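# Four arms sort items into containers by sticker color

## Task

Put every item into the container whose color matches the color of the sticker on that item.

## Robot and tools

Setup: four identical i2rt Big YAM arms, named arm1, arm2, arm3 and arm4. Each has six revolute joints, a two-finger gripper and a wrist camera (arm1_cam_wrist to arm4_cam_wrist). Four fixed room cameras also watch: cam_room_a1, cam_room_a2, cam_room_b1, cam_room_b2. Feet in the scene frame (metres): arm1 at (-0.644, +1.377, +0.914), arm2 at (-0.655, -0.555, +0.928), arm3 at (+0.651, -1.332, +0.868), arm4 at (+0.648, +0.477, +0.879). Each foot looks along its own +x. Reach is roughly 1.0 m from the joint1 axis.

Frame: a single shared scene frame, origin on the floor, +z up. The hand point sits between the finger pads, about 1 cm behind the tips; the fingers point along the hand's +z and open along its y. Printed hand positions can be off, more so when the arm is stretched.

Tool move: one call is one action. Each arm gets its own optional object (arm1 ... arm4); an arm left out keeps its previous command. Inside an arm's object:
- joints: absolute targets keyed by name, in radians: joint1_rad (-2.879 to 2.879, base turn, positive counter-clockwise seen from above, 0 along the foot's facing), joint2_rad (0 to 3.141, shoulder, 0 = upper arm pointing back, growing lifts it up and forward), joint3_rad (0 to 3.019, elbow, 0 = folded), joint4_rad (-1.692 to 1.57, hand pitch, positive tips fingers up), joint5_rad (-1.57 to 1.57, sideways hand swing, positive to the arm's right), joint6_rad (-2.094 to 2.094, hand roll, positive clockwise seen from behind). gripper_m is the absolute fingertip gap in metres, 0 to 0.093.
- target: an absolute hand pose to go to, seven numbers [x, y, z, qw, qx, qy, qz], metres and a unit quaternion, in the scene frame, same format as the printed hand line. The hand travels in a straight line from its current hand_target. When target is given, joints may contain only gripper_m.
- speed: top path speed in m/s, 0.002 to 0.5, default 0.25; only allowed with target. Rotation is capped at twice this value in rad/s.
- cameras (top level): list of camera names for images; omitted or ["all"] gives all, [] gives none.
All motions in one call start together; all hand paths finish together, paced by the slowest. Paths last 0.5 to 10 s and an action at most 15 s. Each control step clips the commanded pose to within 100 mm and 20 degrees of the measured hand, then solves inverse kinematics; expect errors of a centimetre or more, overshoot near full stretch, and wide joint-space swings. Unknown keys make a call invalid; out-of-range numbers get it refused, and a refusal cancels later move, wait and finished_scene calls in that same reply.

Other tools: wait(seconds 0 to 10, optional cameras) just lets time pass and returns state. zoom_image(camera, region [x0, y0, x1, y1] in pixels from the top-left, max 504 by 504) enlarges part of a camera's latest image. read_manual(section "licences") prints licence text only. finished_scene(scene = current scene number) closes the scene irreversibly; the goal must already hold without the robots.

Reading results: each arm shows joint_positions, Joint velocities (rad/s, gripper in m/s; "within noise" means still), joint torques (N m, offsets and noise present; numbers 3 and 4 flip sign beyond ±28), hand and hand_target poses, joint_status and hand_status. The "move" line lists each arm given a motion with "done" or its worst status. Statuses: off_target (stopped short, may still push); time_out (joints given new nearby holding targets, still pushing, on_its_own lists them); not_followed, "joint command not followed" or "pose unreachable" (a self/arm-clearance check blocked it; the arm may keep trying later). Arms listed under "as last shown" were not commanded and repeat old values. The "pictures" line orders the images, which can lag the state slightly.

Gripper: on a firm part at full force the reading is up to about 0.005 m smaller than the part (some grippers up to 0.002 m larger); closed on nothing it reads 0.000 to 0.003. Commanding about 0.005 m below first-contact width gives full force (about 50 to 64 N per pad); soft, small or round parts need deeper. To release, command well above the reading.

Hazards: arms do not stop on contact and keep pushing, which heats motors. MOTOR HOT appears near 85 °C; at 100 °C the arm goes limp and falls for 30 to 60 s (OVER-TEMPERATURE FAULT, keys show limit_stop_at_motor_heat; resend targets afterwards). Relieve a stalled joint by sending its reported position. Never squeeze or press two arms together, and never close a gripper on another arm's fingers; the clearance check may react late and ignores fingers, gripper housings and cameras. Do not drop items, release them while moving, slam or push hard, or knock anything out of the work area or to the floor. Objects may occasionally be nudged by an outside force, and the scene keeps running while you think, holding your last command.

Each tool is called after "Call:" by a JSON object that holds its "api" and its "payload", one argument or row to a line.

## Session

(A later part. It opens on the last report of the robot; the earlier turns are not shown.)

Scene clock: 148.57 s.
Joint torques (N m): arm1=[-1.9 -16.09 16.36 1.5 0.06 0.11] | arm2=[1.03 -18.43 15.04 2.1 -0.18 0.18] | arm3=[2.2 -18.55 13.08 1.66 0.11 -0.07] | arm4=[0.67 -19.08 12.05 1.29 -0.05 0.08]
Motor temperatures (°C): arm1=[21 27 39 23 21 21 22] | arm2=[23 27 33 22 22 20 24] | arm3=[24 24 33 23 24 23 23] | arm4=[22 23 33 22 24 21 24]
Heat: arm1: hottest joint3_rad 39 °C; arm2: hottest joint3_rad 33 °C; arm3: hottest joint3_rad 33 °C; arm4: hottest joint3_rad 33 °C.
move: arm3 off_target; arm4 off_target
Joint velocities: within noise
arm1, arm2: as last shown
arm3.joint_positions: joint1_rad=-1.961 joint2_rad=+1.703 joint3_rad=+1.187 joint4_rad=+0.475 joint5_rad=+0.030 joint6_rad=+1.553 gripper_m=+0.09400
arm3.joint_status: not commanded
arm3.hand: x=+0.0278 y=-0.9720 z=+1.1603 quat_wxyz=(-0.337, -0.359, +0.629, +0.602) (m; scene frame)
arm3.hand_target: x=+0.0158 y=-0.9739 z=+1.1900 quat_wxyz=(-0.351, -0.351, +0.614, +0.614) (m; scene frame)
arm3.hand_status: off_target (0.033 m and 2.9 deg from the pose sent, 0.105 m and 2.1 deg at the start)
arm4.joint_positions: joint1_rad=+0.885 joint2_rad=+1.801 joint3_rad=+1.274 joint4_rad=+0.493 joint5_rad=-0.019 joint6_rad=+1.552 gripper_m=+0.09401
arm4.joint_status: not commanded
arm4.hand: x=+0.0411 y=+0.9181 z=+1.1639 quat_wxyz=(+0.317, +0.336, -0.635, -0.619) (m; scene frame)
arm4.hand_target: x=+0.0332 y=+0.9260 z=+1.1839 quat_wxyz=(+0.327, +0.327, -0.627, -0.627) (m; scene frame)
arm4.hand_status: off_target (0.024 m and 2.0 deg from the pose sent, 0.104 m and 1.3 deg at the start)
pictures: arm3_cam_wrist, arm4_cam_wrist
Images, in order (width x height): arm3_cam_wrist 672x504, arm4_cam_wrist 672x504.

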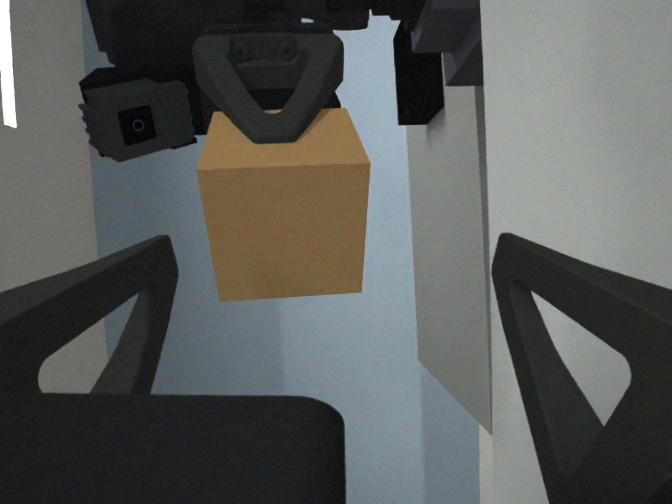

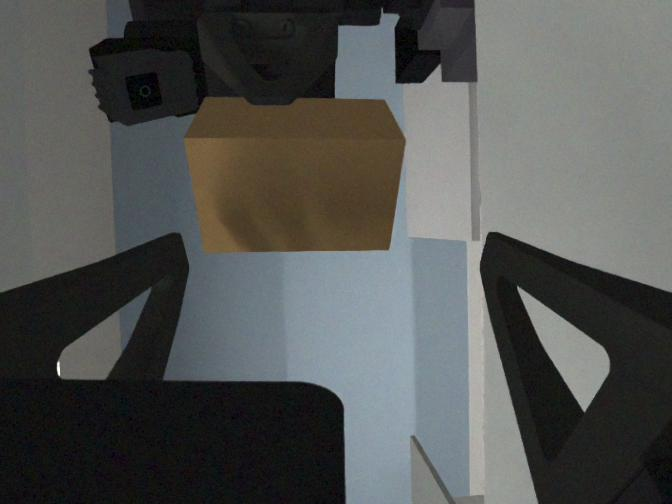

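Call:
{"api": "move", "payload": {
  "arm3": {"target":[-0.045,-0.946,1.197,0.3509,0.3509,-0.6139,-0.6139],"speed":0.12},
  "arm4": {"target":[-0.017,0.967,1.189,-0.3265,-0.3265,0.6272,0.6272],"speed":0.12},
  "cameras": ["arm1_cam_wrist","arm2_cam_wrist","arm3_cam_wrist","arm4_cam_wrist"]
}}

Scene clock: 161.00 s.
Joint torques (N m): arm1=[-2.49 -15.74 16.16 1.47 0.07 0.1] | arm2=[1.03 -18.43 15.05 2.11 -0.17 0.18] | arm3=[2.55 -20.13 13.76 1.52 0.1 -0.08] | arm4=[0.32 -20.13 12.64 1.16 -0.04 0.09]
Motor temperatures (°C): arm1=[21 27 40 23 21 21 22] | arm2=[23 27 34 22 22 20 24] | arm3=[24 24 33 23 24 23 23] | arm4=[22 23 37 22 24 21 24]
Heat: arm1: hottest joint3_rad 40 °C; arm2: hottest joint3_rad 34 °C; arm3: hottest joint3_rad 33 °C; arm4: hottest joint3_rad 37 °C.
move: arm3 off_target; arm4 off_target
Joint velocities: within noise
arm1, arm2: as last shown
arm1.joint_positions: joint1_rad=-2.247 joint2_rad=+1.854 joint3_rad=+1.317 joint4_rad=+0.500 joint5_rad=-0.005 joint6_rad=-0.002 gripper_m=+0.04243
arm1.hand: x=-0.0096 y=+0.9392 z=+1.1737 quat_wxyz=(-0.657, -0.212, -0.693, +0.207) (m; scene frame)
arm3.joint_positions: joint1_rad=-1.956 joint2_rad=+1.838 joint3_rad=+1.409 joint4_rad=+0.396 joint5_rad=+0.038 joint6_rad=+1.553 gripper_m=+0.09400
arm3.joint_status: not commanded
arm3.hand: x=-0.0286 y=-0.9428 z=+1.1725 quat_wxyz=(-0.338, -0.357, +0.627, +0.605) (m; scene frame)
arm3.hand_target: x=-0.0430 y=-0.9470 z=+1.1969 quat_wxyz=(-0.351, -0.351, +0.614, +0.614) (m; scene frame)
arm3.hand_status: off_target (0.030 m and 2.4 deg from the pose sent, 0.086 m and 2.9 deg at the start)
arm4.joint_positions: joint1_rad=+0.885 joint2_rad=+1.931 joint3_rad=+1.503 joint4_rad=+0.406 joint5_rad=-0.023 joint6_rad=+1.552 gripper_m=+0.09401
arm4.joint_status: not commanded
arm4.hand: x=-0.0093 y=+0.9539 z=+1.1777 quat_wxyz=(+0.321, +0.335, -0.631, -0.622) (m; scene frame)
arm4.hand_target: x=-0.0158 y=+0.9660 z=+1.1890 quat_wxyz=(+0.327, +0.327, -0.627, -0.627) (m; scene frame)
arm4.hand_status: off_target (0.019 m and 1.4 deg from the pose sent, 0.080 m and 2.0 deg at the start)
pictures: arm1_cam_wrist, arm2_cam_wrist, arm3_cam_wrist, arm4_cam_wrist
Images, in order (width x height): arm1_cam_wrist 672x504, arm2_cam_wrist 672x504, arm3_cam_wrist 672x504, arm4_cam_wrist 672x504.

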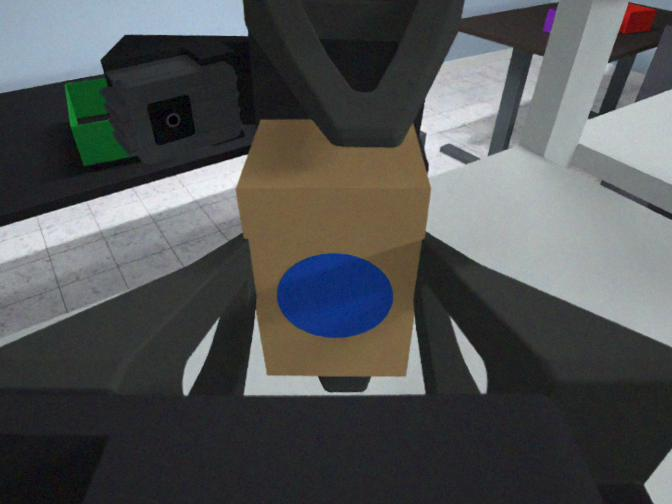

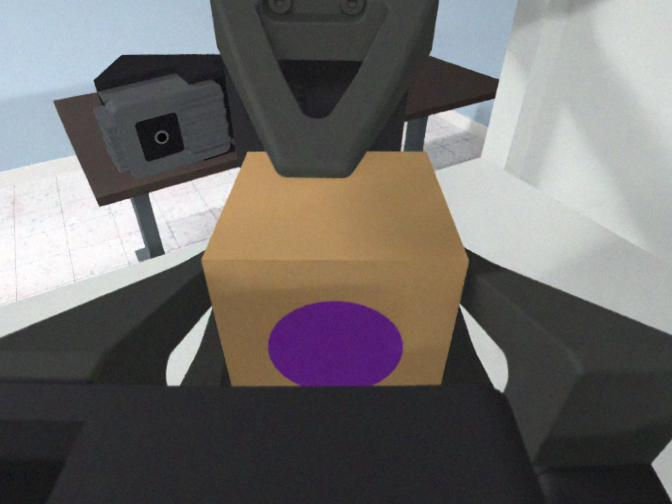

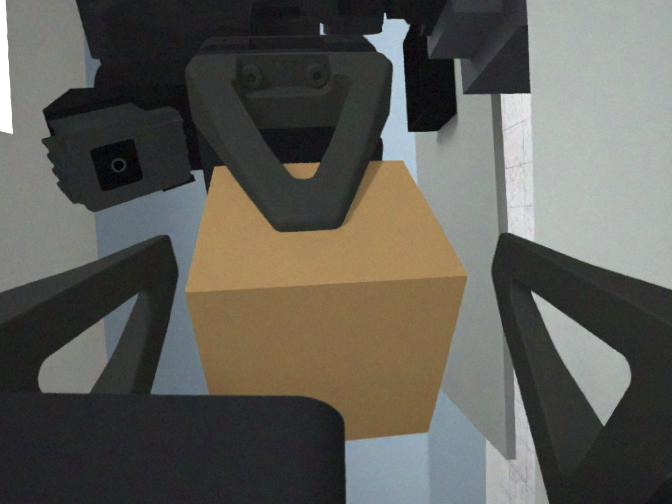

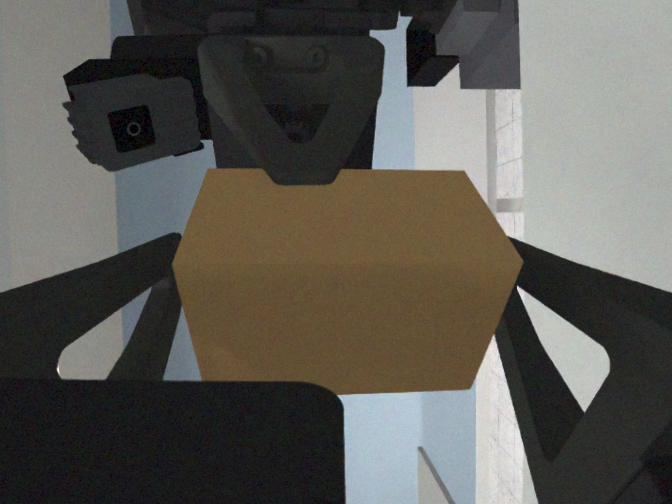

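Call:
{"api": "move", "payload": {
  "arm3": {"joints":{"gripper_m":0.045}},
  "arm4": {"joints":{"gripper_m":0.056}},
  "cameras": ["arm1_cam_wrist","arm2_cam_wrist","arm3_cam_wrist","arm4_cam_wrist"]
}}

Scene clock: 165.37 s.
Joint torques (N m): arm1=[-2.55 -15.68 16.34 1.61 0.1 0.06] | arm2=[0.97 -18.55 15.05 2.28 -0.18 0.16] | arm3=[2.49 -20.42 13.48 1.65 0.09 -0.11] | arm4=[0.5 -20.84 12.64 1.29 0.01 0.04]
Motor temperatures (°C): arm1=[21 27 41 23 21 21 22] | arm2=[23 27 34 22 22 20 24] | arm3=[24 24 33 23 24 23 23] | arm4=[22 24 38 22 24 21 24]
Heat: arm1: hottest joint3_rad 41 °C; arm2: hottest joint3_rad 34 °C; arm3: hottest joint3_rad 33 °C; arm4: hottest joint3_rad 38 °C.
move: arm3 off_target; arm4 off_target
Joint velocities: within noise
arm1.joint_positions: joint1_rad=-2.247 joint2_rad=+1.854 joint3_rad=+1.317 joint4_rad=+0.499 joint5_rad=-0.005 joint6_rad=+0.002 gripper_m=+0.04243
arm1.joint_status: not commanded
arm1.hand: x=-0.0096 y=+0.9392 z=+1.1733 quat_wxyz=(-0.657, -0.214, -0.693, +0.206) (m; scene frame)
arm1.hand_target: x=-0.0024 y=+0.9277 z=+1.2051 quat_wxyz=(-0.675, -0.212, -0.674, +0.213) (m; scene frame)
arm1.hand_status: not commanded
arm2.joint_positions: joint1_rad=+0.919 joint2_rad=+1.851 joint3_rad=+1.211 joint4_rad=+0.607 joint5_rad=+0.003 joint6_rad=-0.013 gripper_m=+0.05280
arm2.joint_status: not commanded
arm2.hand: x=-0.0160 y=-0.9364 z=+1.1669 quat_wxyz=(-0.669, -0.188, -0.694, +0.188) (m; scene frame)
arm2.hand_target: x=-0.0015 y=-0.9419 z=+1.1852 quat_wxyz=(-0.682, -0.186, -0.682, +0.186) (m; scene frame)
arm2.hand_status: not commanded
arm3.joint_positions: joint1_rad=-1.956 joint2_rad=+1.838 joint3_rad=+1.412 joint4_rad=+0.395 joint5_rad=+0.038 joint6_rad=+1.556 gripper_m=+0.05499
arm3.joint_status: gripper_m off_target (ended at +0.05502, target +0.04500)
arm3.hand: x=-0.0293 y=-0.9430 z=+1.1740 quat_wxyz=(-0.339, -0.356, +0.627, +0.605) (m; scene frame)
arm3.hand_target: x=-0.0431 y=-0.9472 z=+1.1968 quat_wxyz=(-0.351, -0.351, +0.614, +0.614) (m; scene frame)
arm3.hand_status: not commanded
arm4.joint_positions: joint1_rad=+0.884 joint2_rad=+1.931 joint3_rad=+1.503 joint4_rad=+0.401 joint5_rad=-0.024 joint6_rad=+1.555 gripper_m=+0.06998
arm4.joint_status: gripper_m off_target (ended at +0.07001, target +0.05600)
arm4.hand: x=-0.0090 y=+0.9543 z=+1.1767 quat_wxyz=(+0.321, +0.335, -0.632, -0.620) (m; scene frame)
arm4.hand_target: x=-0.0157 y=+0.9662 z=+1.1890 quat_wxyz=(+0.327, +0.326, -0.627, -0.627) (m; scene frame)
arm4.hand_status: not commanded
pictures: arm1_cam_wrist, arm2_cam_wrist, arm3_cam_wrist, arm4_cam_wrist
Images, in order (width x height): arm1_cam_wrist 672x504, arm2_cam_wrist 672x504, arm3_cam_wrist 672x504, arm4_cam_wrist 672x504.

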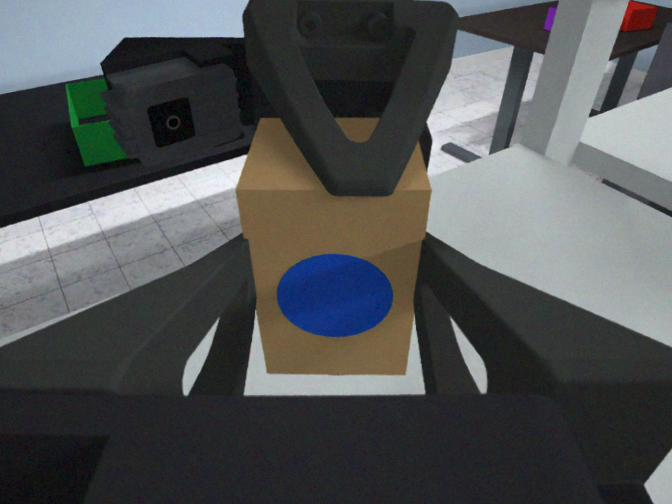

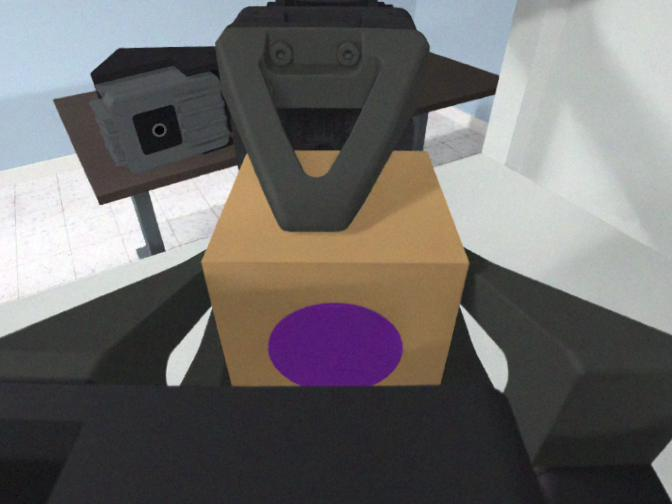

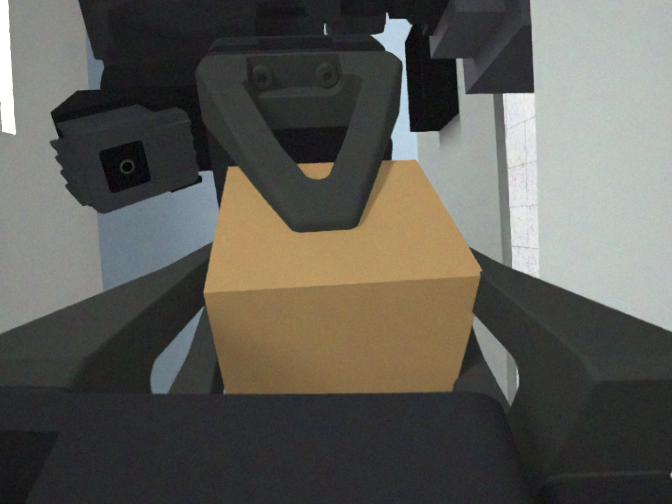

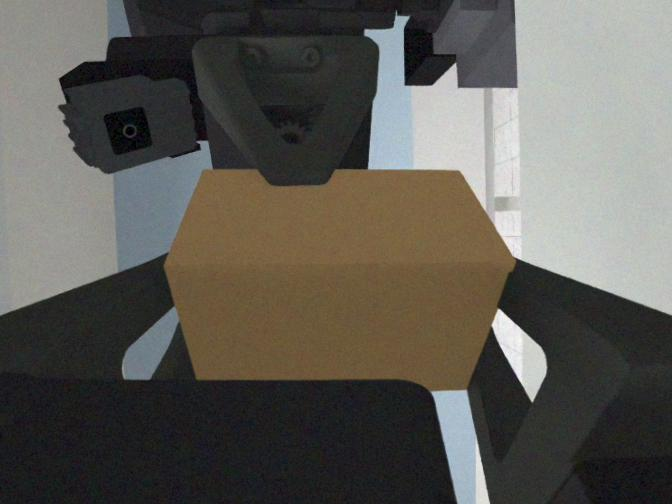

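Call:
{"api": "move", "payload": {
  "arm1": {"joints":{"gripper_m":0.08}},
  "arm2": {"joints":{"gripper_m":0.085}},
  "cameras": []
}}

Call:
{"api": "move", "payload": {
  "arm1": {"target":[-0.30,1.136,1.19,0.6744,0.2126,0.6744,-0.2126]},
  "arm2": {"target":[-0.293,-0.768,1.18,0.6822,0.186,0.6822,-0.186]},
  "cameras": ["arm3_cam_wrist","arm4_cam_wrist"]
}}

Call:
{"api": "move", "payload": {
  "arm3": {"target":[0.32,-1.133,1.18,0.3509,0.3509,-0.6139,-0.6139]},
  "arm4": {"target":[0.32,0.706,1.18,-0.3265,-0.3265,0.6272,0.6272]},
  "cameras": ["arm3_cam_wrist","arm4_cam_wrist"]
}}

Call:
{"api": "move", "payload": {
  "arm3": {"joints":{"joint2_rad":0.55,"joint3_rad":1.3,"joint4_rad":-1.2}},
  "arm4": {"joints":{"joint2_rad":0.55,"joint3_rad":1.3,"joint4_rad":-1.2}},
  "cameras": []
}}

Scene clock: 173.90 s.
Joint torques (N m): arm1=[-2.96 -16.09 16.1 1.54 0.1 0.09] | arm2=[1.03 -18.73 14.83 2.29 -0.17 0.15] | arm3=[2.49 -20.48 13.5 1.74 0.1 -0.12] | arm4=[0.21 -20.42 12.62 1.25 -0.02 0.05]
Motor temperatures (°C): arm1=[21 27 41 23 21 21 22] | arm2=[23 27 35 22 22 20 24] | arm3=[24 24 33 23 24 23 24] | arm4=[22 25 39 22 24 21 25]
Heat: arm1: hottest joint3_rad 41 °C; arm2: hottest joint3_rad 35 °C; arm3: hottest joint3_rad 33 °C; arm4: hottest joint3_rad 39 °C.
move: arm1 done; arm2 done
Joint velocities: within noise
arm1.joint_positions: joint1_rad=-2.247 joint2_rad=+1.854 joint3_rad=+1.317 joint4_rad=+0.499 joint5_rad=-0.005 joint6_rad=+0.002 gripper_m=+0.07996
arm1.joint_status: all done
arm1.hand: x=-0.0096 y=+0.9391 z=+1.1735 quat_wxyz=(-0.657, -0.214, -0.693, +0.206) (m; scene frame)
arm1.hand_target: x=-0.0024 y=+0.9277 z=+1.2052 quat_wxyz=(-0.675, -0.212, -0.674, +0.213) (m; scene frame)
arm1.hand_status: not commanded
arm2.joint_positions: joint1_rad=+0.919 joint2_rad=+1.851 joint3_rad=+1.213 joint4_rad=+0.607 joint5_rad=+0.003 joint6_rad=-0.013 gripper_m=+0.08494
arm2.joint_status: all done
arm2.hand: x=-0.0155 y=-0.9367 z=+1.1682 quat_wxyz=(-0.670, -0.188, -0.693, +0.188) (m; scene frame)
arm2.hand_target: x=-0.0015 y=-0.9419 z=+1.1852 quat_wxyz=(-0.682, -0.186, -0.682, +0.186) (m; scene frame)
arm2.hand_status: not commanded
arm3.joint_positions: joint1_rad=-1.956 joint2_rad=+1.838 joint3_rad=+1.412 joint4_rad=+0.393 joint5_rad=+0.038 joint6_rad=+1.556 gripper_m=+0.05492
arm3.joint_status: not commanded
arm3.hand: x=-0.0294 y=-0.9429 z=+1.1729 quat_wxyz=(-0.339, -0.356, +0.628, +0.604) (m; scene frame)
arm3.hand_target: x=-0.0431 y=-0.9472 z=+1.1970 quat_wxyz=(-0.351, -0.351, +0.614, +0.614) (m; scene frame)
arm3.hand_status: not commanded
arm4: as last shown
arm4.hand_target: x=-0.0157 y=+0.9662 z=+1.1891 quat_wxyz=(+0.326, +0.327, -0.627, -0.627) (m; scene frame)
pictures: none
No camera images: "cameras" was empty.

Scene clock: 176.03 s.
Joint torques (N m): arm1=[-2.78 -1.38 11.25 1.43 -0.09 0.11] | arm2=[1.44 -5.25 9.46 1.91 0.15 0.16] | arm3=[2.37 -20.42 13.5 1.69 0.1 -0.11] | arm4=[0.67 -20.31 12.66 1.26 0 0.07]
Motor temperatures (°C): arm1=[21 27 41 23 21 21 22] | arm2=[23 27 35 22 22 20 24] | arm3=[24 24 33 23 24 23 24] | arm4=[22 25 39 22 24 21 25]
Heat: arm1: hottest joint3_rad 41 °C; arm2: hottest joint3_rad 35 °C; arm3: hottest joint3_rad 33 °C; arm4: hottest joint3_rad 39 °C.
move: arm1 done; arm2 off_target
Joint velocities: within noise
arm1.joint_positions: joint1_rad=-2.247 joint2_rad=+0.892 joint3_rad=+0.370 joint4_rad=+0.547 joint5_rad=-0.006 joint6_rad=+0.002 gripper_m=+0.07996
arm1.joint_status: not commanded
arm1.hand: x=-0.2991 y=+1.1408 z=+1.1912 quat_wxyz=(-0.678, -0.207, -0.673, +0.212) (m; scene frame)
arm1.hand_target: x=-0.3001 y=+1.1361 z=+1.1899 quat_wxyz=(-0.674, -0.213, -0.674, +0.213) (m; scene frame)
arm1.hand_status: done (0.005 m and 0.8 deg from the pose sent, 0.351 m and 3.1 deg at the start)
arm2.joint_positions: joint1_rad=+0.919 joint2_rad=+0.986 joint3_rad=+0.344 joint4_rad=+0.669 joint5_rad=+0.004 joint6_rad=-0.013 gripper_m=+0.08494
arm2.joint_status: not commanded
arm2.hand: x=-0.2937 y=-0.7720 z=+1.1900 quat_wxyz=(-0.690, -0.183, -0.673, +0.194) (m; scene frame)
arm2.hand_target: x=-0.2932 y=-0.7681 z=+1.1801 quat_wxyz=(-0.682, -0.186, -0.682, +0.186) (m; scene frame)
arm2.hand_status: off_target (0.011 m and 1.7 deg from the pose sent, 0.325 m and 1.9 deg at the start)
arm3, arm4: as last shown
pictures: arm3_cam_wrist, arm4_cam_wrist
Images, in order (width x height): arm3_cam_wrist 672x504, arm4_cam_wrist 672x504.

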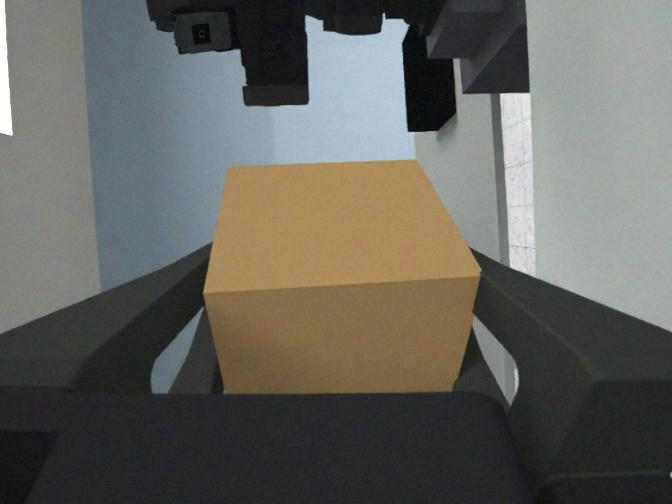

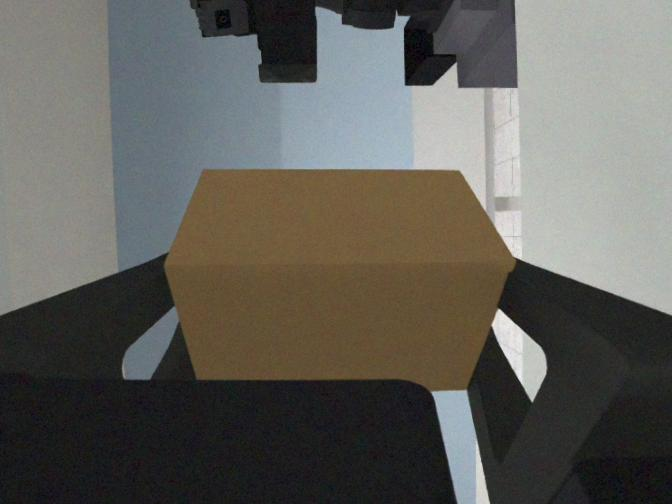

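Scene clock: 178.40 s.
Joint torques (N m): arm1=[-2.84 -1.08 11.17 1.43 0.02 0.06] | arm2=[1.61 -5.3 9.43 1.92 0.15 0.16] | arm3=[0.21 -1.73 9.69 1.69 -0.1 -0.11] | arm4=[1.14 -2.32 9.63 1.28 0.23 0.05]
Motor temperatures (°C): arm1=[21 27 41 23 21 21 22] | arm2=[23 27 35 22 22 20 24] | arm3=[24 25 33 23 24 23 24] | arm4=[22 25 39 22 24 21 25]
Heat: arm1: hottest joint3_rad 41 °C; arm2: hottest joint3_rad 35 °C; arm3: hottest joint3_rad 33 °C; arm4: hottest joint3_rad 39 °C.
move: arm3 done; arm4 done
Joint velocities: within noise
arm1, arm2: as last shown
arm3.joint_positions: joint1_rad=-1.963 joint2_rad=+0.679 joint3_rad=+0.395 joint4_rad=+0.299 joint5_rad=+0.007 joint6_rad=+1.556 gripper_m=+0.05491
arm3.joint_status: not commanded
arm3.hand: x=+0.3182 y=-1.1381 z=+1.1823 quat_wxyz=(-0.355, -0.354, +0.609, +0.615) (m; scene frame)
arm3.hand_target: x=+0.3200 y=-1.1331 z=+1.1801 quat_wxyz=(-0.351, -0.351, +0.614, +0.614) (m; scene frame)
arm3.hand_status: done (0.006 m and 0.8 deg from the pose sent, 0.398 m and 2.5 deg at the start)
arm4.joint_positions: joint1_rad=+0.908 joint2_rad=+0.776 joint3_rad=+0.383 joint4_rad=+0.395 joint5_rad=+0.009 joint6_rad=+1.555 gripper_m=+0.06998
arm4.joint_status: not commanded
arm4.hand: x=+0.3233 y=+0.7067 z=+1.1784 quat_wxyz=(+0.323, +0.328, -0.625, -0.631) (m; scene frame)
arm4.hand_target: x=+0.3201 y=+0.7060 z=+1.1801 quat_wxyz=(+0.327, +0.327, -0.627, -0.627) (m; scene frame)
arm4.hand_status: done (0.004 m and 0.7 deg from the pose sent, 0.412 m and 1.5 deg at the start)
pictures: arm3_cam_wrist, arm4_cam_wrist
Images, in order (width x height): arm3_cam_wrist 672x504, arm4_cam_wrist 672x504.

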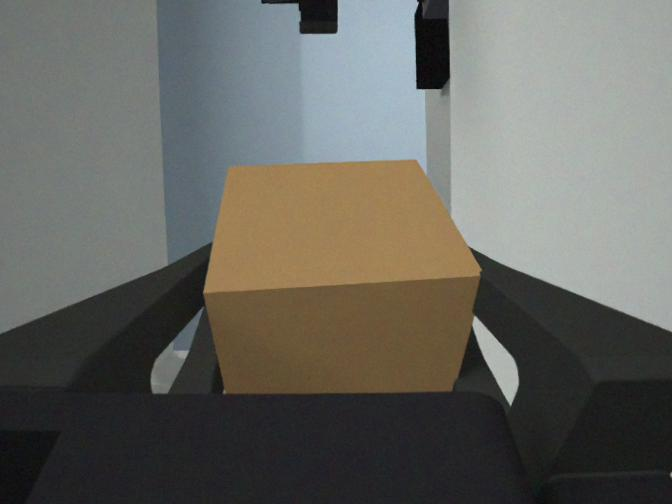

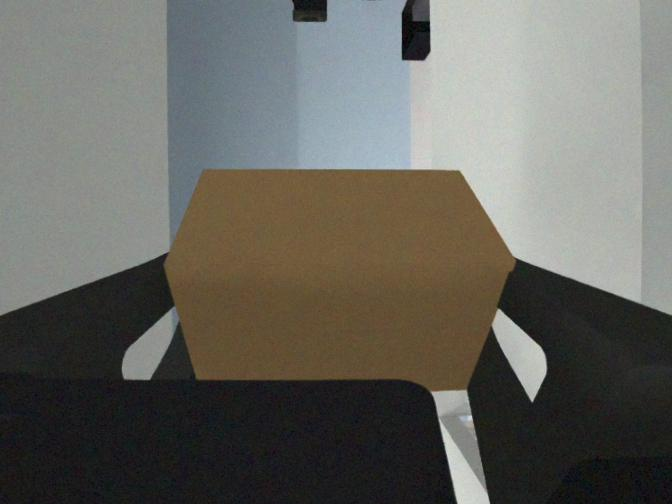

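Scene clock: 180.17 s.
Joint torques (N m): arm1=[-2.67 -1.38 11.29 1.26 -0.05 0.07] | arm2=[1.44 -5.42 9.44 1.94 0.15 0.15] | arm3=[0.21 2.02 11.96 1.52 -0.04 -0.1] | arm4=[1.79 1.79 10.78 1.09 0.26 0.06]
Motor temperatures (°C): arm1=[21 27 40 23 21 21 22] | arm2=[23 27 35 22 22 20 24] | arm3=[24 25 33 23 24 23 24] | arm4=[22 25 39 22 24 21 25]
Heat: arm1: hottest joint3_rad 40 °C; arm2: hottest joint3_rad 35 °C; arm3: hottest joint3_rad 33 °C; arm4: hottest joint3_rad 39 °C.
move: arm3 done; arm4 done
Joint velocities: within noise
arm1, arm2: as last shown
arm3.joint_positions: joint1_rad=-1.964 joint2_rad=+0.547 joint3_rad=+1.254 joint4_rad=-1.197 joint5_rad=+0.006 joint6_rad=+1.556 gripper_m=+0.05492
arm3.joint_status: all done
arm3.hand: x=+0.4410 y=-1.2047 z=+1.3834 quat_wxyz=(-0.256, -0.435, +0.741, +0.442) (m; scene frame)
arm3.hand_target: x=+0.4477 y=-1.2046 z=+1.4053 quat_wxyz=(-0.263, -0.423, +0.736, +0.458) (m; scene frame)
arm3.hand_status: not commanded
arm4.joint_positions: joint1_rad=+0.909 joint2_rad=+0.550 joint3_rad=+1.256 joint4_rad=-1.191 joint5_rad=+0.009 joint6_rad=+1.555 gripper_m=+0.07001
arm4.joint_status: all done
arm4.hand: x=+0.4521 y=+0.6189 z=+1.3990 quat_wxyz=(+0.235, +0.400, -0.757, -0.461) (m; scene frame)
arm4.hand_target: x=+0.4574 y=+0.6139 z=+1.4192 quat_wxyz=(+0.245, +0.394, -0.750, -0.473) (m; scene frame)
arm4.hand_status: not commanded
pictures: none
No camera images: "cameras" was empty.

Call:
{"api": "move", "payload": {
  "arm3": {"joints":{"joint1_rad":1.79,"joint6_rad":0.04}},
  "arm4": {"joints":{"joint1_rad":-1.91,"joint6_rad":1.38}},
  "cameras": []
}}

Call:
{"api": "move", "payload": {
  "arm3": {"target":[1.215,-1.278,0.93,0,0.0262,0.9997,0]},
  "arm4": {"target":[1.15,0.333,0.93,0,0.7373,0.6756,0]},
  "cameras": ["arm3_cam_wrist","arm4_cam_wrist","cam_room_a1","cam_room_a2"]
}}

Scene clock: 193.63 s.
Joint torques (N m): arm1=[-2.43 -1.14 11.3 1.43 -0.04 0.06] | arm2=[1.49 -5.25 9.42 1.92 0.14 0.16] | arm3=[2.08 2.2 11.93 1.61 0.07 -0.12] | arm4=[0.56 2.14 10.78 1.06 0.16 -0.15]
Motor temperatures (°C): arm1=[21 26 39 23 21 21 22] | arm2=[23 26 35 22 22 20 24] | arm3=[24 24 33 23 24 23 24] | arm4=[22 24 38 22 24 21 26]
Heat: arm1: hottest joint3_rad 39 °C; arm2: hottest joint3_rad 35 °C; arm3: hottest joint3_rad 33 °C; arm4: hottest joint3_rad 38 °C.
move: arm3 done; arm4 done
Joint velocities: within noise
arm1, arm2: as last shown
arm3.joint_positions: joint1_rad=+1.779 joint2_rad=+0.548 joint3_rad=+1.254 joint4_rad=-1.197 joint5_rad=+0.004 joint6_rad=+0.047 gripper_m=+0.05466
arm3.joint_status: all done
arm3.hand: x=+0.8908 y=-1.3044 z=+1.3851 quat_wxyz=(-0.513, +0.020, -0.858, -0.027) (m; scene frame)
arm3.hand_target: x=+0.8847 y=-1.3022 z=+1.4071 quat_wxyz=(-0.531, +0.027, -0.847, -0.029) (m; scene frame)
arm3.hand_status: not commanded
arm4.joint_positions: joint1_rad=-1.907 joint2_rad=+0.550 joint3_rad=+1.256 joint4_rad=-1.191 joint5_rad=+0.012 joint6_rad=+1.394 gripper_m=+0.07000
arm4.joint_status: all done
arm4.hand: x=+0.8828 y=+0.4098 z=+1.3976 quat_wxyz=(-0.441, -0.638, -0.573, -0.266) (m; scene frame)
arm4.hand_target: x=+0.8758 y=+0.4110 z=+1.4180 quat_wxyz=(-0.456, -0.628, -0.570, -0.270) (m; scene frame)
arm4.hand_status: not commanded
pictures: none
No camera images: "cameras" was empty.

Scene clock: 196.70 s.
Joint torques (N m): arm1=[-3.02 -0.97 11.3 1.39 -0.02 0.08] | arm2=[1.55 -5.19 9.42 1.95 0.15 0.15] | arm3=[0.97 -21.54 11.49 -0.5 -0.05 0.03] | arm4=[0.62 -18.73 9.98 -0.36 0.06 -0.08]
Motor temperatures (°C): arm1=[21 26 39 23 21 21 22] | arm2=[23 26 34 22 22 20 24] | arm3=[24 24 33 23 24 23 24] | arm4=[22 24 38 22 24 21 26]
Heat: arm1: hottest joint3_rad 39 °C; arm2: hottest joint3_rad 34 °C; arm3: hottest joint3_rad 33 °C; arm4: hottest joint3_rad 38 °C.
move: arm3 off_target; arm4 off_target
Joint velocities: within noise
arm1, arm2: as last shown
arm3.joint_positions: joint1_rad=+1.782 joint2_rad=+1.938 joint3_rad=+1.459 joint4_rad=-1.147 joint5_rad=-0.012 joint6_rad=+0.134 gripper_m=+0.05467
arm3.joint_status: not commanded
arm3.hand: x=+1.1949 y=-1.2802 z=+0.9056 quat_wxyz=(+0.027, -0.022, -0.999, +0.004) (m; scene frame)
arm3.hand_target: x=+1.2139 y=-1.2780 z=+0.9304 quat_wxyz=(+0.000, -0.026, -1.000, +0.000) (m; scene frame)
arm3.hand_status: off_target (0.032 m and 3.2 deg from the pose sent, 0.559 m and 62.1 deg at the start)
arm4.joint_positions: joint1_rad=-1.907 joint2_rad=+1.833 joint3_rad=+1.292 joint4_rad=-1.064 joint5_rad=-0.001 joint6_rad=+1.391 gripper_m=+0.07007
arm4.joint_status: not commanded
arm4.hand: x=+1.1327 y=+0.3380 z=+0.9133 quat_wxyz=(+0.015, -0.741, -0.671, +0.012) (m; scene frame)
arm4.hand_target: x=+1.1493 y=+0.3333 z=+0.9303 quat_wxyz=(+0.000, -0.737, -0.676, +0.000) (m; scene frame)
arm4.hand_status: off_target (0.025 m and 2.3 deg from the pose sent, 0.544 m and 62.0 deg at the start)
pictures: arm3_cam_wrist, arm4_cam_wrist, cam_room_a1, cam_room_a2
Images, in order (width x height): arm3_cam_wrist 672x504, arm4_cam_wrist 672x504, cam_room_a1 672x504, cam_room_a2 672x504.

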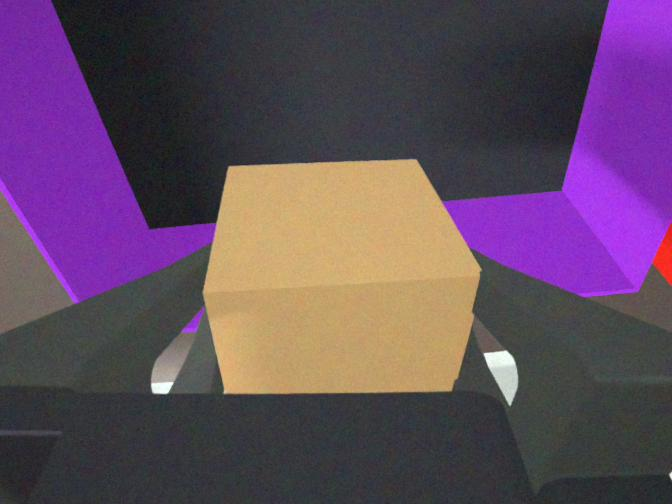

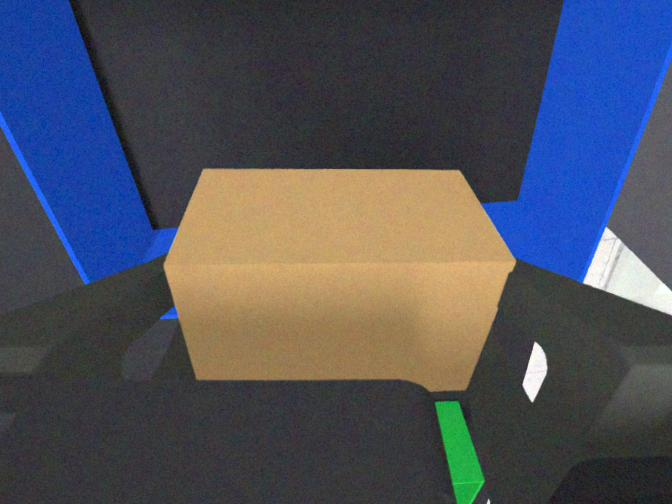

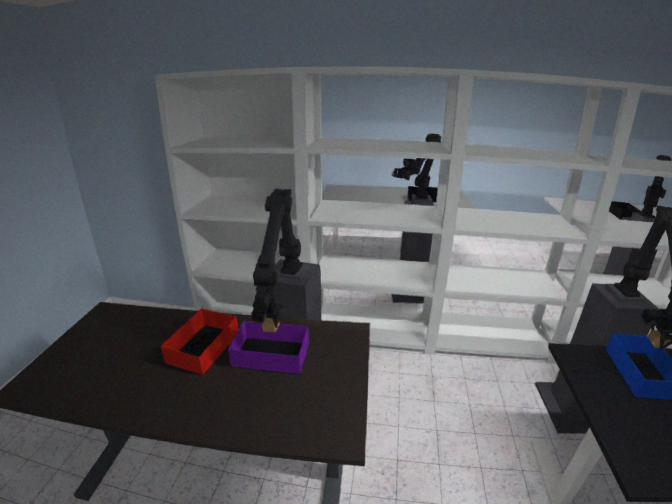

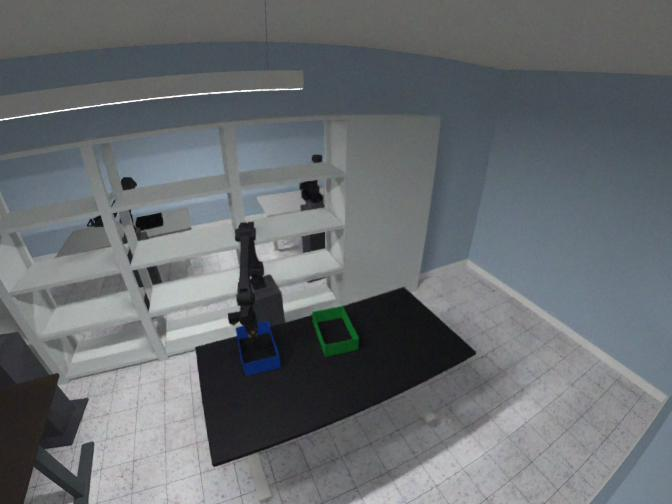

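Call:
{"api": "move", "payload": {
  "arm3": {"target":[1.21,-1.278,0.775,0,0.0262,0.9997,0],"speed":0.2},
  "arm4": {"target":[1.15,0.333,0.765,0,0.7373,0.6756,0],"speed":0.2},
  "cameras": ["arm3_cam_wrist","arm4_cam_wrist"]
}}

Scene clock: 206.87 s.
Joint torques (N m): arm1=[-2.37 -0.32 11.38 1.42 -0.08 0.08] | arm2=[1.55 -5.3 9.4 1.92 0.16 0.16] | arm3=[1.2 -21.6 6.17 0.29 -0.04 0.04] | arm4=[0.67 -19.37 5.61 0.28 0.04 -0.08]
Motor temperatures (°C): arm1=[21 25 38 23 21 21 22] | arm2=[23 26 34 22 22 20 23] | arm3=[24 25 33 23 24 23 24] | arm4=[22 24 39 22 24 21 26]
Heat: arm1: hottest joint3_rad 38 °C; arm2: hottest joint3_rad 34 °C; arm3: hottest joint3_rad 33 °C; arm4: hottest joint3_rad 39 °C.
move: arm3 done; arm4 done
Joint velocities: within noise
arm1, arm2: as last shown
arm3.joint_positions: joint1_rad=+1.782 joint2_rad=+2.139 joint3_rad=+1.386 joint4_rad=-0.830 joint5_rad=-0.012 joint6_rad=+0.139 gripper_m=+0.05467
arm3.joint_status: not commanded
arm3.hand: x=+1.2073 y=-1.2809 z=+0.7734 quat_wxyz=(+0.006, -0.024, -1.000, +0.002) (m; scene frame)
arm3.hand_target: x=+1.2100 y=-1.2779 z=+0.7750 quat_wxyz=(+0.000, -0.026, -1.000, +0.000) (m; scene frame)
arm3.hand_status: done (0.004 m and 0.7 deg from the pose sent, 0.132 m and 3.2 deg at the start)
arm4.joint_positions: joint1_rad=-1.907 joint2_rad=+2.093 joint3_rad=+1.239 joint4_rad=-0.720 joint5_rad=-0.001 joint6_rad=+1.391 gripper_m=+0.07006
arm4.joint_status: not commanded
arm4.hand: x=+1.1467 y=+0.3334 z=+0.7682 quat_wxyz=(+0.002, -0.741, -0.671, +0.003) (m; scene frame)
arm4.hand_target: x=+1.1499 y=+0.3331 z=+0.7651 quat_wxyz=(+0.000, -0.737, -0.676, +0.000) (m; scene frame)
arm4.hand_status: done (0.005 m and 0.8 deg from the pose sent, 0.149 m and 2.3 deg at the start)
pictures: arm3_cam_wrist, arm4_cam_wrist
Images, in order (width x height): arm3_cam_wrist 672x504, arm4_cam_wrist 672x504.

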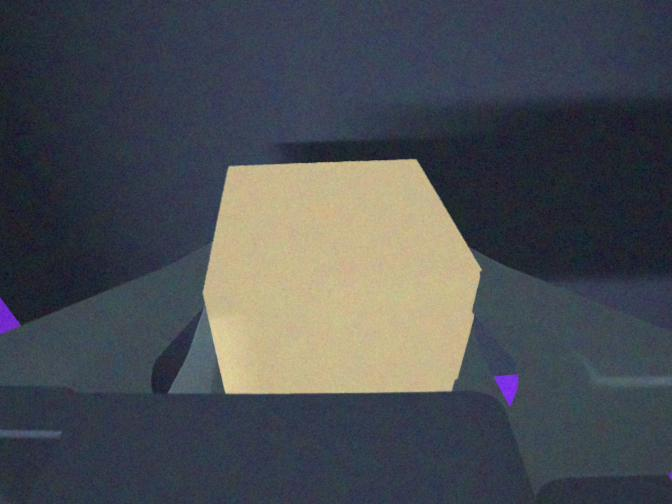

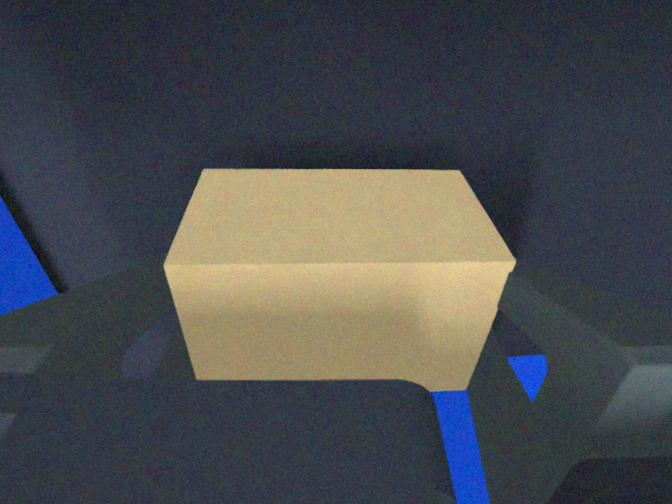

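Call:
{"api": "move", "payload": {
  "arm3": {"target":[1.21,-1.278,0.757,0,0.0262,0.9997,0],"speed":0.06},
  "arm4": {"target":[1.15,0.333,0.748,0,0.7373,0.6756,0],"speed":0.06},
  "cameras": ["arm3_cam_wrist","arm4_cam_wrist"]
}}

Scene clock: 211.63 s.
Joint torques (N m): arm1=[-2.67 -1.32 11.19 1.33 -0.01 0.06] | arm2=[1.61 -5.36 9.43 1.92 0.16 0.16] | arm3=[1.38 -20.6 5.93 0.38 -0.05 0.03] | arm4=[0.85 -18.26 5.59 0.38 0 -0.08]
Motor temperatures (°C): arm1=[21 25 38 23 21 21 22] | arm2=[23 26 34 22 22 20 23] | arm3=[24 25 33 23 24 23 24] | arm4=[22 24 38 22 24 21 26]
Heat: arm1: hottest joint3_rad 38 °C; arm2: hottest joint3_rad 34 °C; arm3: hottest joint3_rad 33 °C; arm4: hottest joint3_rad 38 °C.
move: arm3 done; arm4 done
Joint velocities: within noise
arm1, arm2: as last shown
arm3.joint_positions: joint1_rad=+1.782 joint2_rad=+2.159 joint3_rad=+1.386 joint4_rad=-0.796 joint5_rad=-0.012 joint6_rad=+0.139 gripper_m=+0.05467
arm3.joint_status: not commanded
arm3.hand: x=+1.2112 y=-1.2807 z=+0.7631 quat_wxyz=(-0.001, -0.024, -1.000, +0.001) (m; scene frame)
arm3.hand_target: x=+1.2100 y=-1.2779 z=+0.7571 quat_wxyz=(+0.000, -0.026, -1.000, +0.000) (m; scene frame)
arm3.hand_status: done (0.007 m and 0.3 deg from the pose sent, 0.017 m and 0.7 deg at the start)
arm4.joint_positions: joint1_rad=-1.907 joint2_rad=+2.114 joint3_rad=+1.239 joint4_rad=-0.687 joint5_rad=-0.001 joint6_rad=+1.391 gripper_m=+0.07006
arm4.joint_status: not commanded
arm4.hand: x=+1.1494 y=+0.3325 z=+0.7575 quat_wxyz=(-0.003, -0.741, -0.671, +0.000) (m; scene frame)
arm4.hand_target: x=+1.1497 y=+0.3332 z=+0.7481 quat_wxyz=(+0.000, -0.737, -0.676, +0.000) (m; scene frame)
arm4.hand_status: done (0.010 m and 0.8 deg from the pose sent, 0.020 m and 0.8 deg at the start)
pictures: arm3_cam_wrist, arm4_cam_wrist
Images, in order (width x height): arm3_cam_wrist 672x504, arm4_cam_wrist 672x504.

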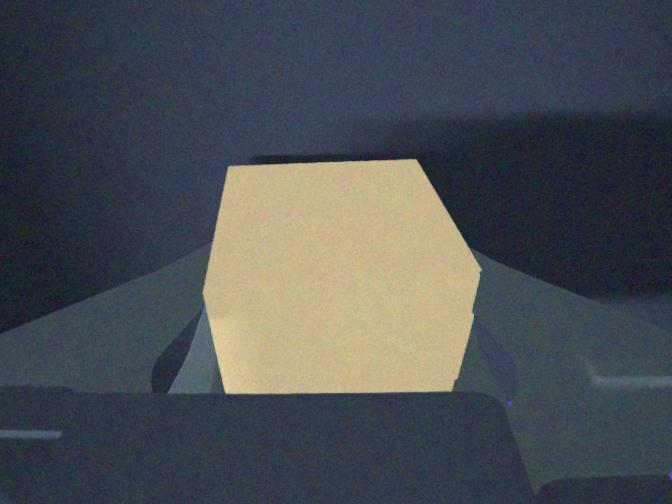

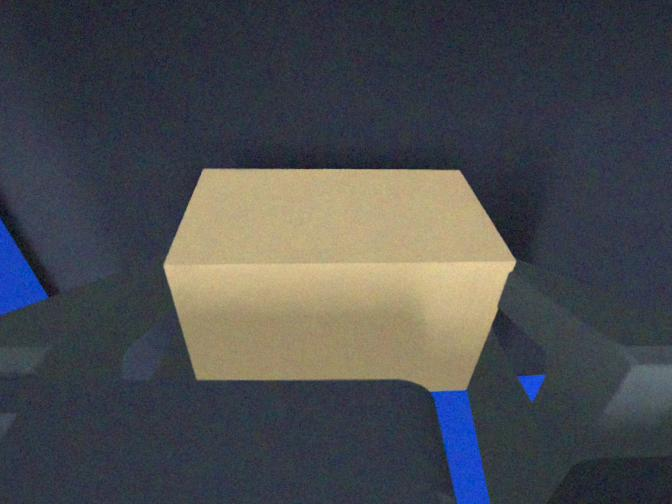

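Call:
{"api": "move", "payload": {
  "arm3": {"target":[1.21,-1.278,0.747,0,0.0262,0.9997,0],"speed":0.06},
  "arm4": {"target":[1.15,0.333,0.735,0,0.7373,0.6756,0],"speed":0.06},
  "cameras": ["arm3_cam_wrist","arm4_cam_wrist"]
}}

Scene clock: 215.27 s.
Joint torques (N m): arm1=[-2.78 -0.79 11.29 1.33 -0.08 0.08] | arm2=[1.67 -5.36 9.43 1.92 0.15 0.15] | arm3=[1.38 -19.72 5.89 0.51 -0.04 0.02] | arm4=[0.38 -17.9 5.41 0.38 0.05 -0.08]
Motor temperatures (°C): arm1=[21 25 38 23 21 21 22] | arm2=[23 26 34 22 22 20 23] | arm3=[24 25 33 23 24 23 24] | arm4=[22 24 37 22 24 21 26]
Heat: arm1: hottest joint3_rad 38 °C; arm2: hottest joint3_rad 34 °C; arm3: hottest joint3_rad 33 °C; arm4: hottest joint3_rad 37 °C.
move: arm3 off_target; arm4 done
Joint velocities: within noise
arm1, arm2: as last shown
arm3.joint_positions: joint1_rad=+1.782 joint2_rad=+2.165 joint3_rad=+1.386 joint4_rad=-0.780 joint5_rad=-0.012 joint6_rad=+0.141 gripper_m=+0.05467
arm3.joint_status: not commanded
arm3.hand: x=+1.2135 y=-1.2805 z=+0.7594 quat_wxyz=(-0.006, -0.025, -1.000, +0.000) (m; scene frame)
arm3.hand_target: x=+1.2098 y=-1.2780 z=+0.7472 quat_wxyz=(+0.000, -0.026, -1.000, +0.000) (m; scene frame)
arm3.hand_status: off_target (0.013 m and 0.7 deg from the pose sent, 0.016 m and 0.3 deg at the start)
arm4.joint_positions: joint1_rad=-1.907 joint2_rad=+2.141 joint3_rad=+1.239 joint4_rad=-0.662 joint5_rad=-0.001 joint6_rad=+1.391 gripper_m=+0.07006
arm4.joint_status: not commanded
arm4.hand: x=+1.1487 y=+0.3326 z=+0.7442 quat_wxyz=(-0.002, -0.741, -0.671, +0.001) (m; scene frame)
arm4.hand_target: x=+1.1498 y=+0.3332 z=+0.7351 quat_wxyz=(+0.000, -0.737, -0.676, +0.000) (m; scene frame)
arm4.hand_status: done (0.009 m and 0.7 deg from the pose sent, 0.023 m and 0.8 deg at the start)
pictures: arm3_cam_wrist, arm4_cam_wrist
Images, in order (width x height): arm3_cam_wrist 672x504, arm4_cam_wrist 672x504.

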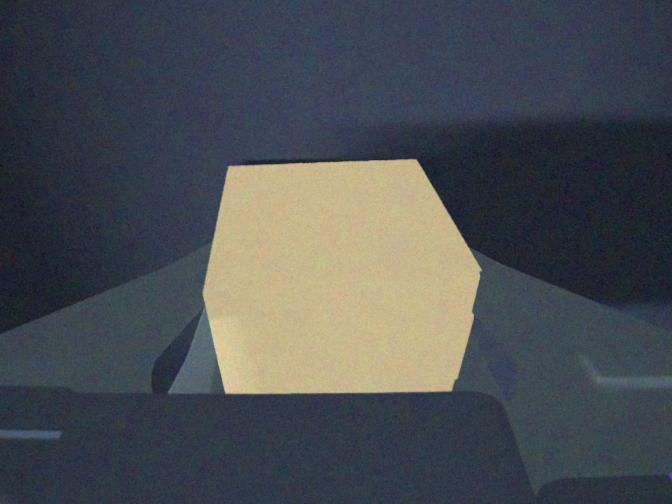

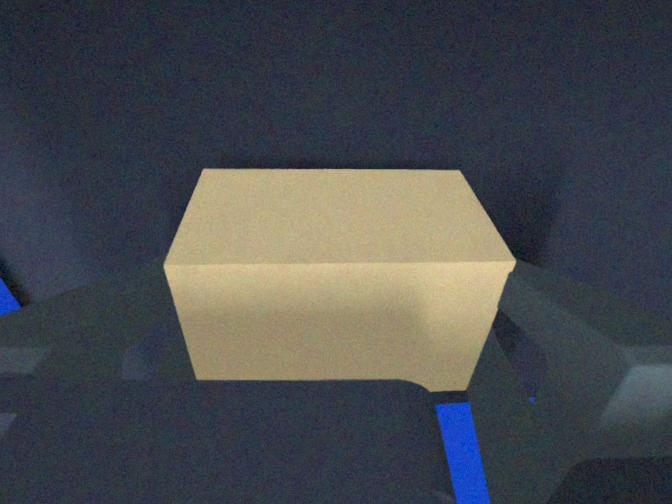

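Call:
{"api": "move", "payload": {
  "arm3": {"target":[1.21,-1.278,0.740,0,0.0262,0.9997,0],"speed":0.06},
  "arm4": {"target":[1.15,0.333,0.728,0,0.7373,0.6756,0],"speed":0.06},
  "cameras": ["arm3_cam_wrist","arm4_cam_wrist"]
}}

Scene clock: 224.83 s.
Joint torques (N m): arm1=[-2.67 -0.79 11.29 1.37 -0.03 0.09] | arm2=[1.49 -5.25 9.42 1.94 0.16 0.15] | arm3=[1.2 -18.55 5.85 0.72 -0.03 0.02] | arm4=[1.03 -17.67 5.53 0.47 0.06 -0.08]
Motor temperatures (°C): arm1=[21 25 37 23 21 21 22] | arm2=[23 26 33 22 22 20 23] | arm3=[24 25 32 23 24 23 24] | arm4=[22 25 35 22 24 21 26]
Heat: arm1: hottest joint3_rad 37 °C; arm2: hottest joint3_rad 33 °C; arm3: hottest joint3_rad 32 °C; arm4: hottest joint3_rad 35 °C.
move: arm3 off_target; arm4 off_target
Joint velocities: within noise
arm1.joint_positions: joint1_rad=-2.247 joint2_rad=+0.892 joint3_rad=+0.370 joint4_rad=+0.547 joint5_rad=-0.006 joint6_rad=+0.002 gripper_m=+0.07996
arm1.joint_status: not commanded
arm1.hand: x=-0.2991 y=+1.1408 z=+1.1912 quat_wxyz=(-0.678, -0.207, -0.673, +0.212) (m; scene frame)
arm1.hand_target: x=-0.3001 y=+1.1361 z=+1.1899 quat_wxyz=(-0.674, -0.213, -0.674, +0.213) (m; scene frame)
arm1.hand_status: not commanded
arm2.joint_positions: joint1_rad=+0.919 joint2_rad=+0.986 joint3_rad=+0.344 joint4_rad=+0.669 joint5_rad=+0.004 joint6_rad=-0.013 gripper_m=+0.08494
arm2.joint_status: not commanded
arm2.hand: x=-0.2937 y=-0.7720 z=+1.1900 quat_wxyz=(-0.690, -0.183, -0.673, +0.194) (m; scene frame)
arm2.hand_target: x=-0.2932 y=-0.7681 z=+1.1801 quat_wxyz=(-0.682, -0.186, -0.682, +0.186) (m; scene frame)
arm2.hand_status: not commanded
arm3.joint_positions: joint1_rad=+1.782 joint2_rad=+2.166 joint3_rad=+1.386 joint4_rad=-0.772 joint5_rad=-0.012 joint6_rad=+0.141 gripper_m=+0.05467
arm3.joint_status: not commanded
arm3.hand: x=+1.2153 y=-1.2803 z=+0.7592 quat_wxyz=(-0.009, -0.025, -1.000, +0.000) (m; scene frame)
arm3.hand_target: x=+1.2095 y=-1.2780 z=+0.7405 quat_wxyz=(+0.000, -0.026, -1.000, +0.000) (m; scene frame)
arm3.hand_status: off_target (0.020 m and 1.1 deg from the pose sent, 0.020 m and 0.7 deg at the start)
arm4.joint_positions: joint1_rad=-1.907 joint2_rad=+2.152 joint3_rad=+1.239 joint4_rad=-0.649 joint5_rad=-0.001 joint6_rad=+1.391 gripper_m=+0.07006
arm4.joint_status: not commanded
arm4.hand: x=+1.1490 y=+0.3325 z=+0.7387 quat_wxyz=(-0.003, -0.741, -0.671, +0.000) (m; scene frame)
arm4.hand_target: x=+1.1498 y=+0.3332 z=+0.7282 quat_wxyz=(+0.000, -0.737, -0.676, +0.000) (m; scene frame)
arm4.hand_status: off_target (0.011 m and 0.8 deg from the pose sent, 0.016 m and 0.8 deg at the start)
pictures: arm3_cam_wrist, arm4_cam_wrist
Images, in order (width x height): arm3_cam_wrist 672x504, arm4_cam_wrist 672x504.

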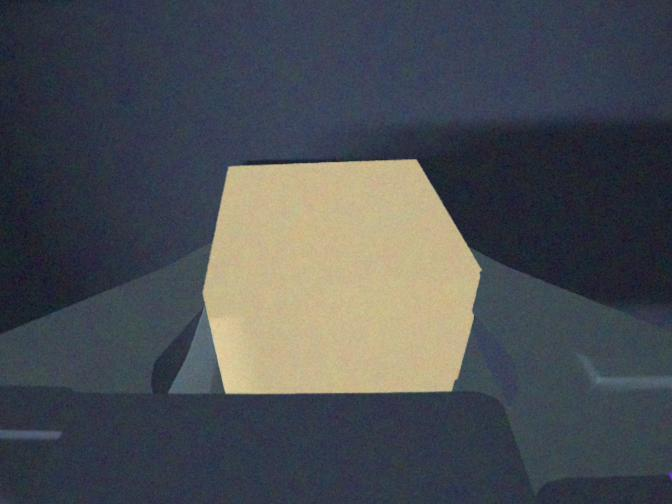

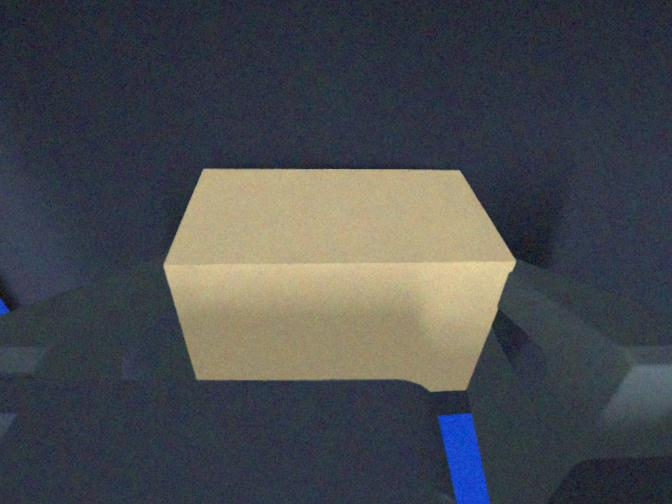

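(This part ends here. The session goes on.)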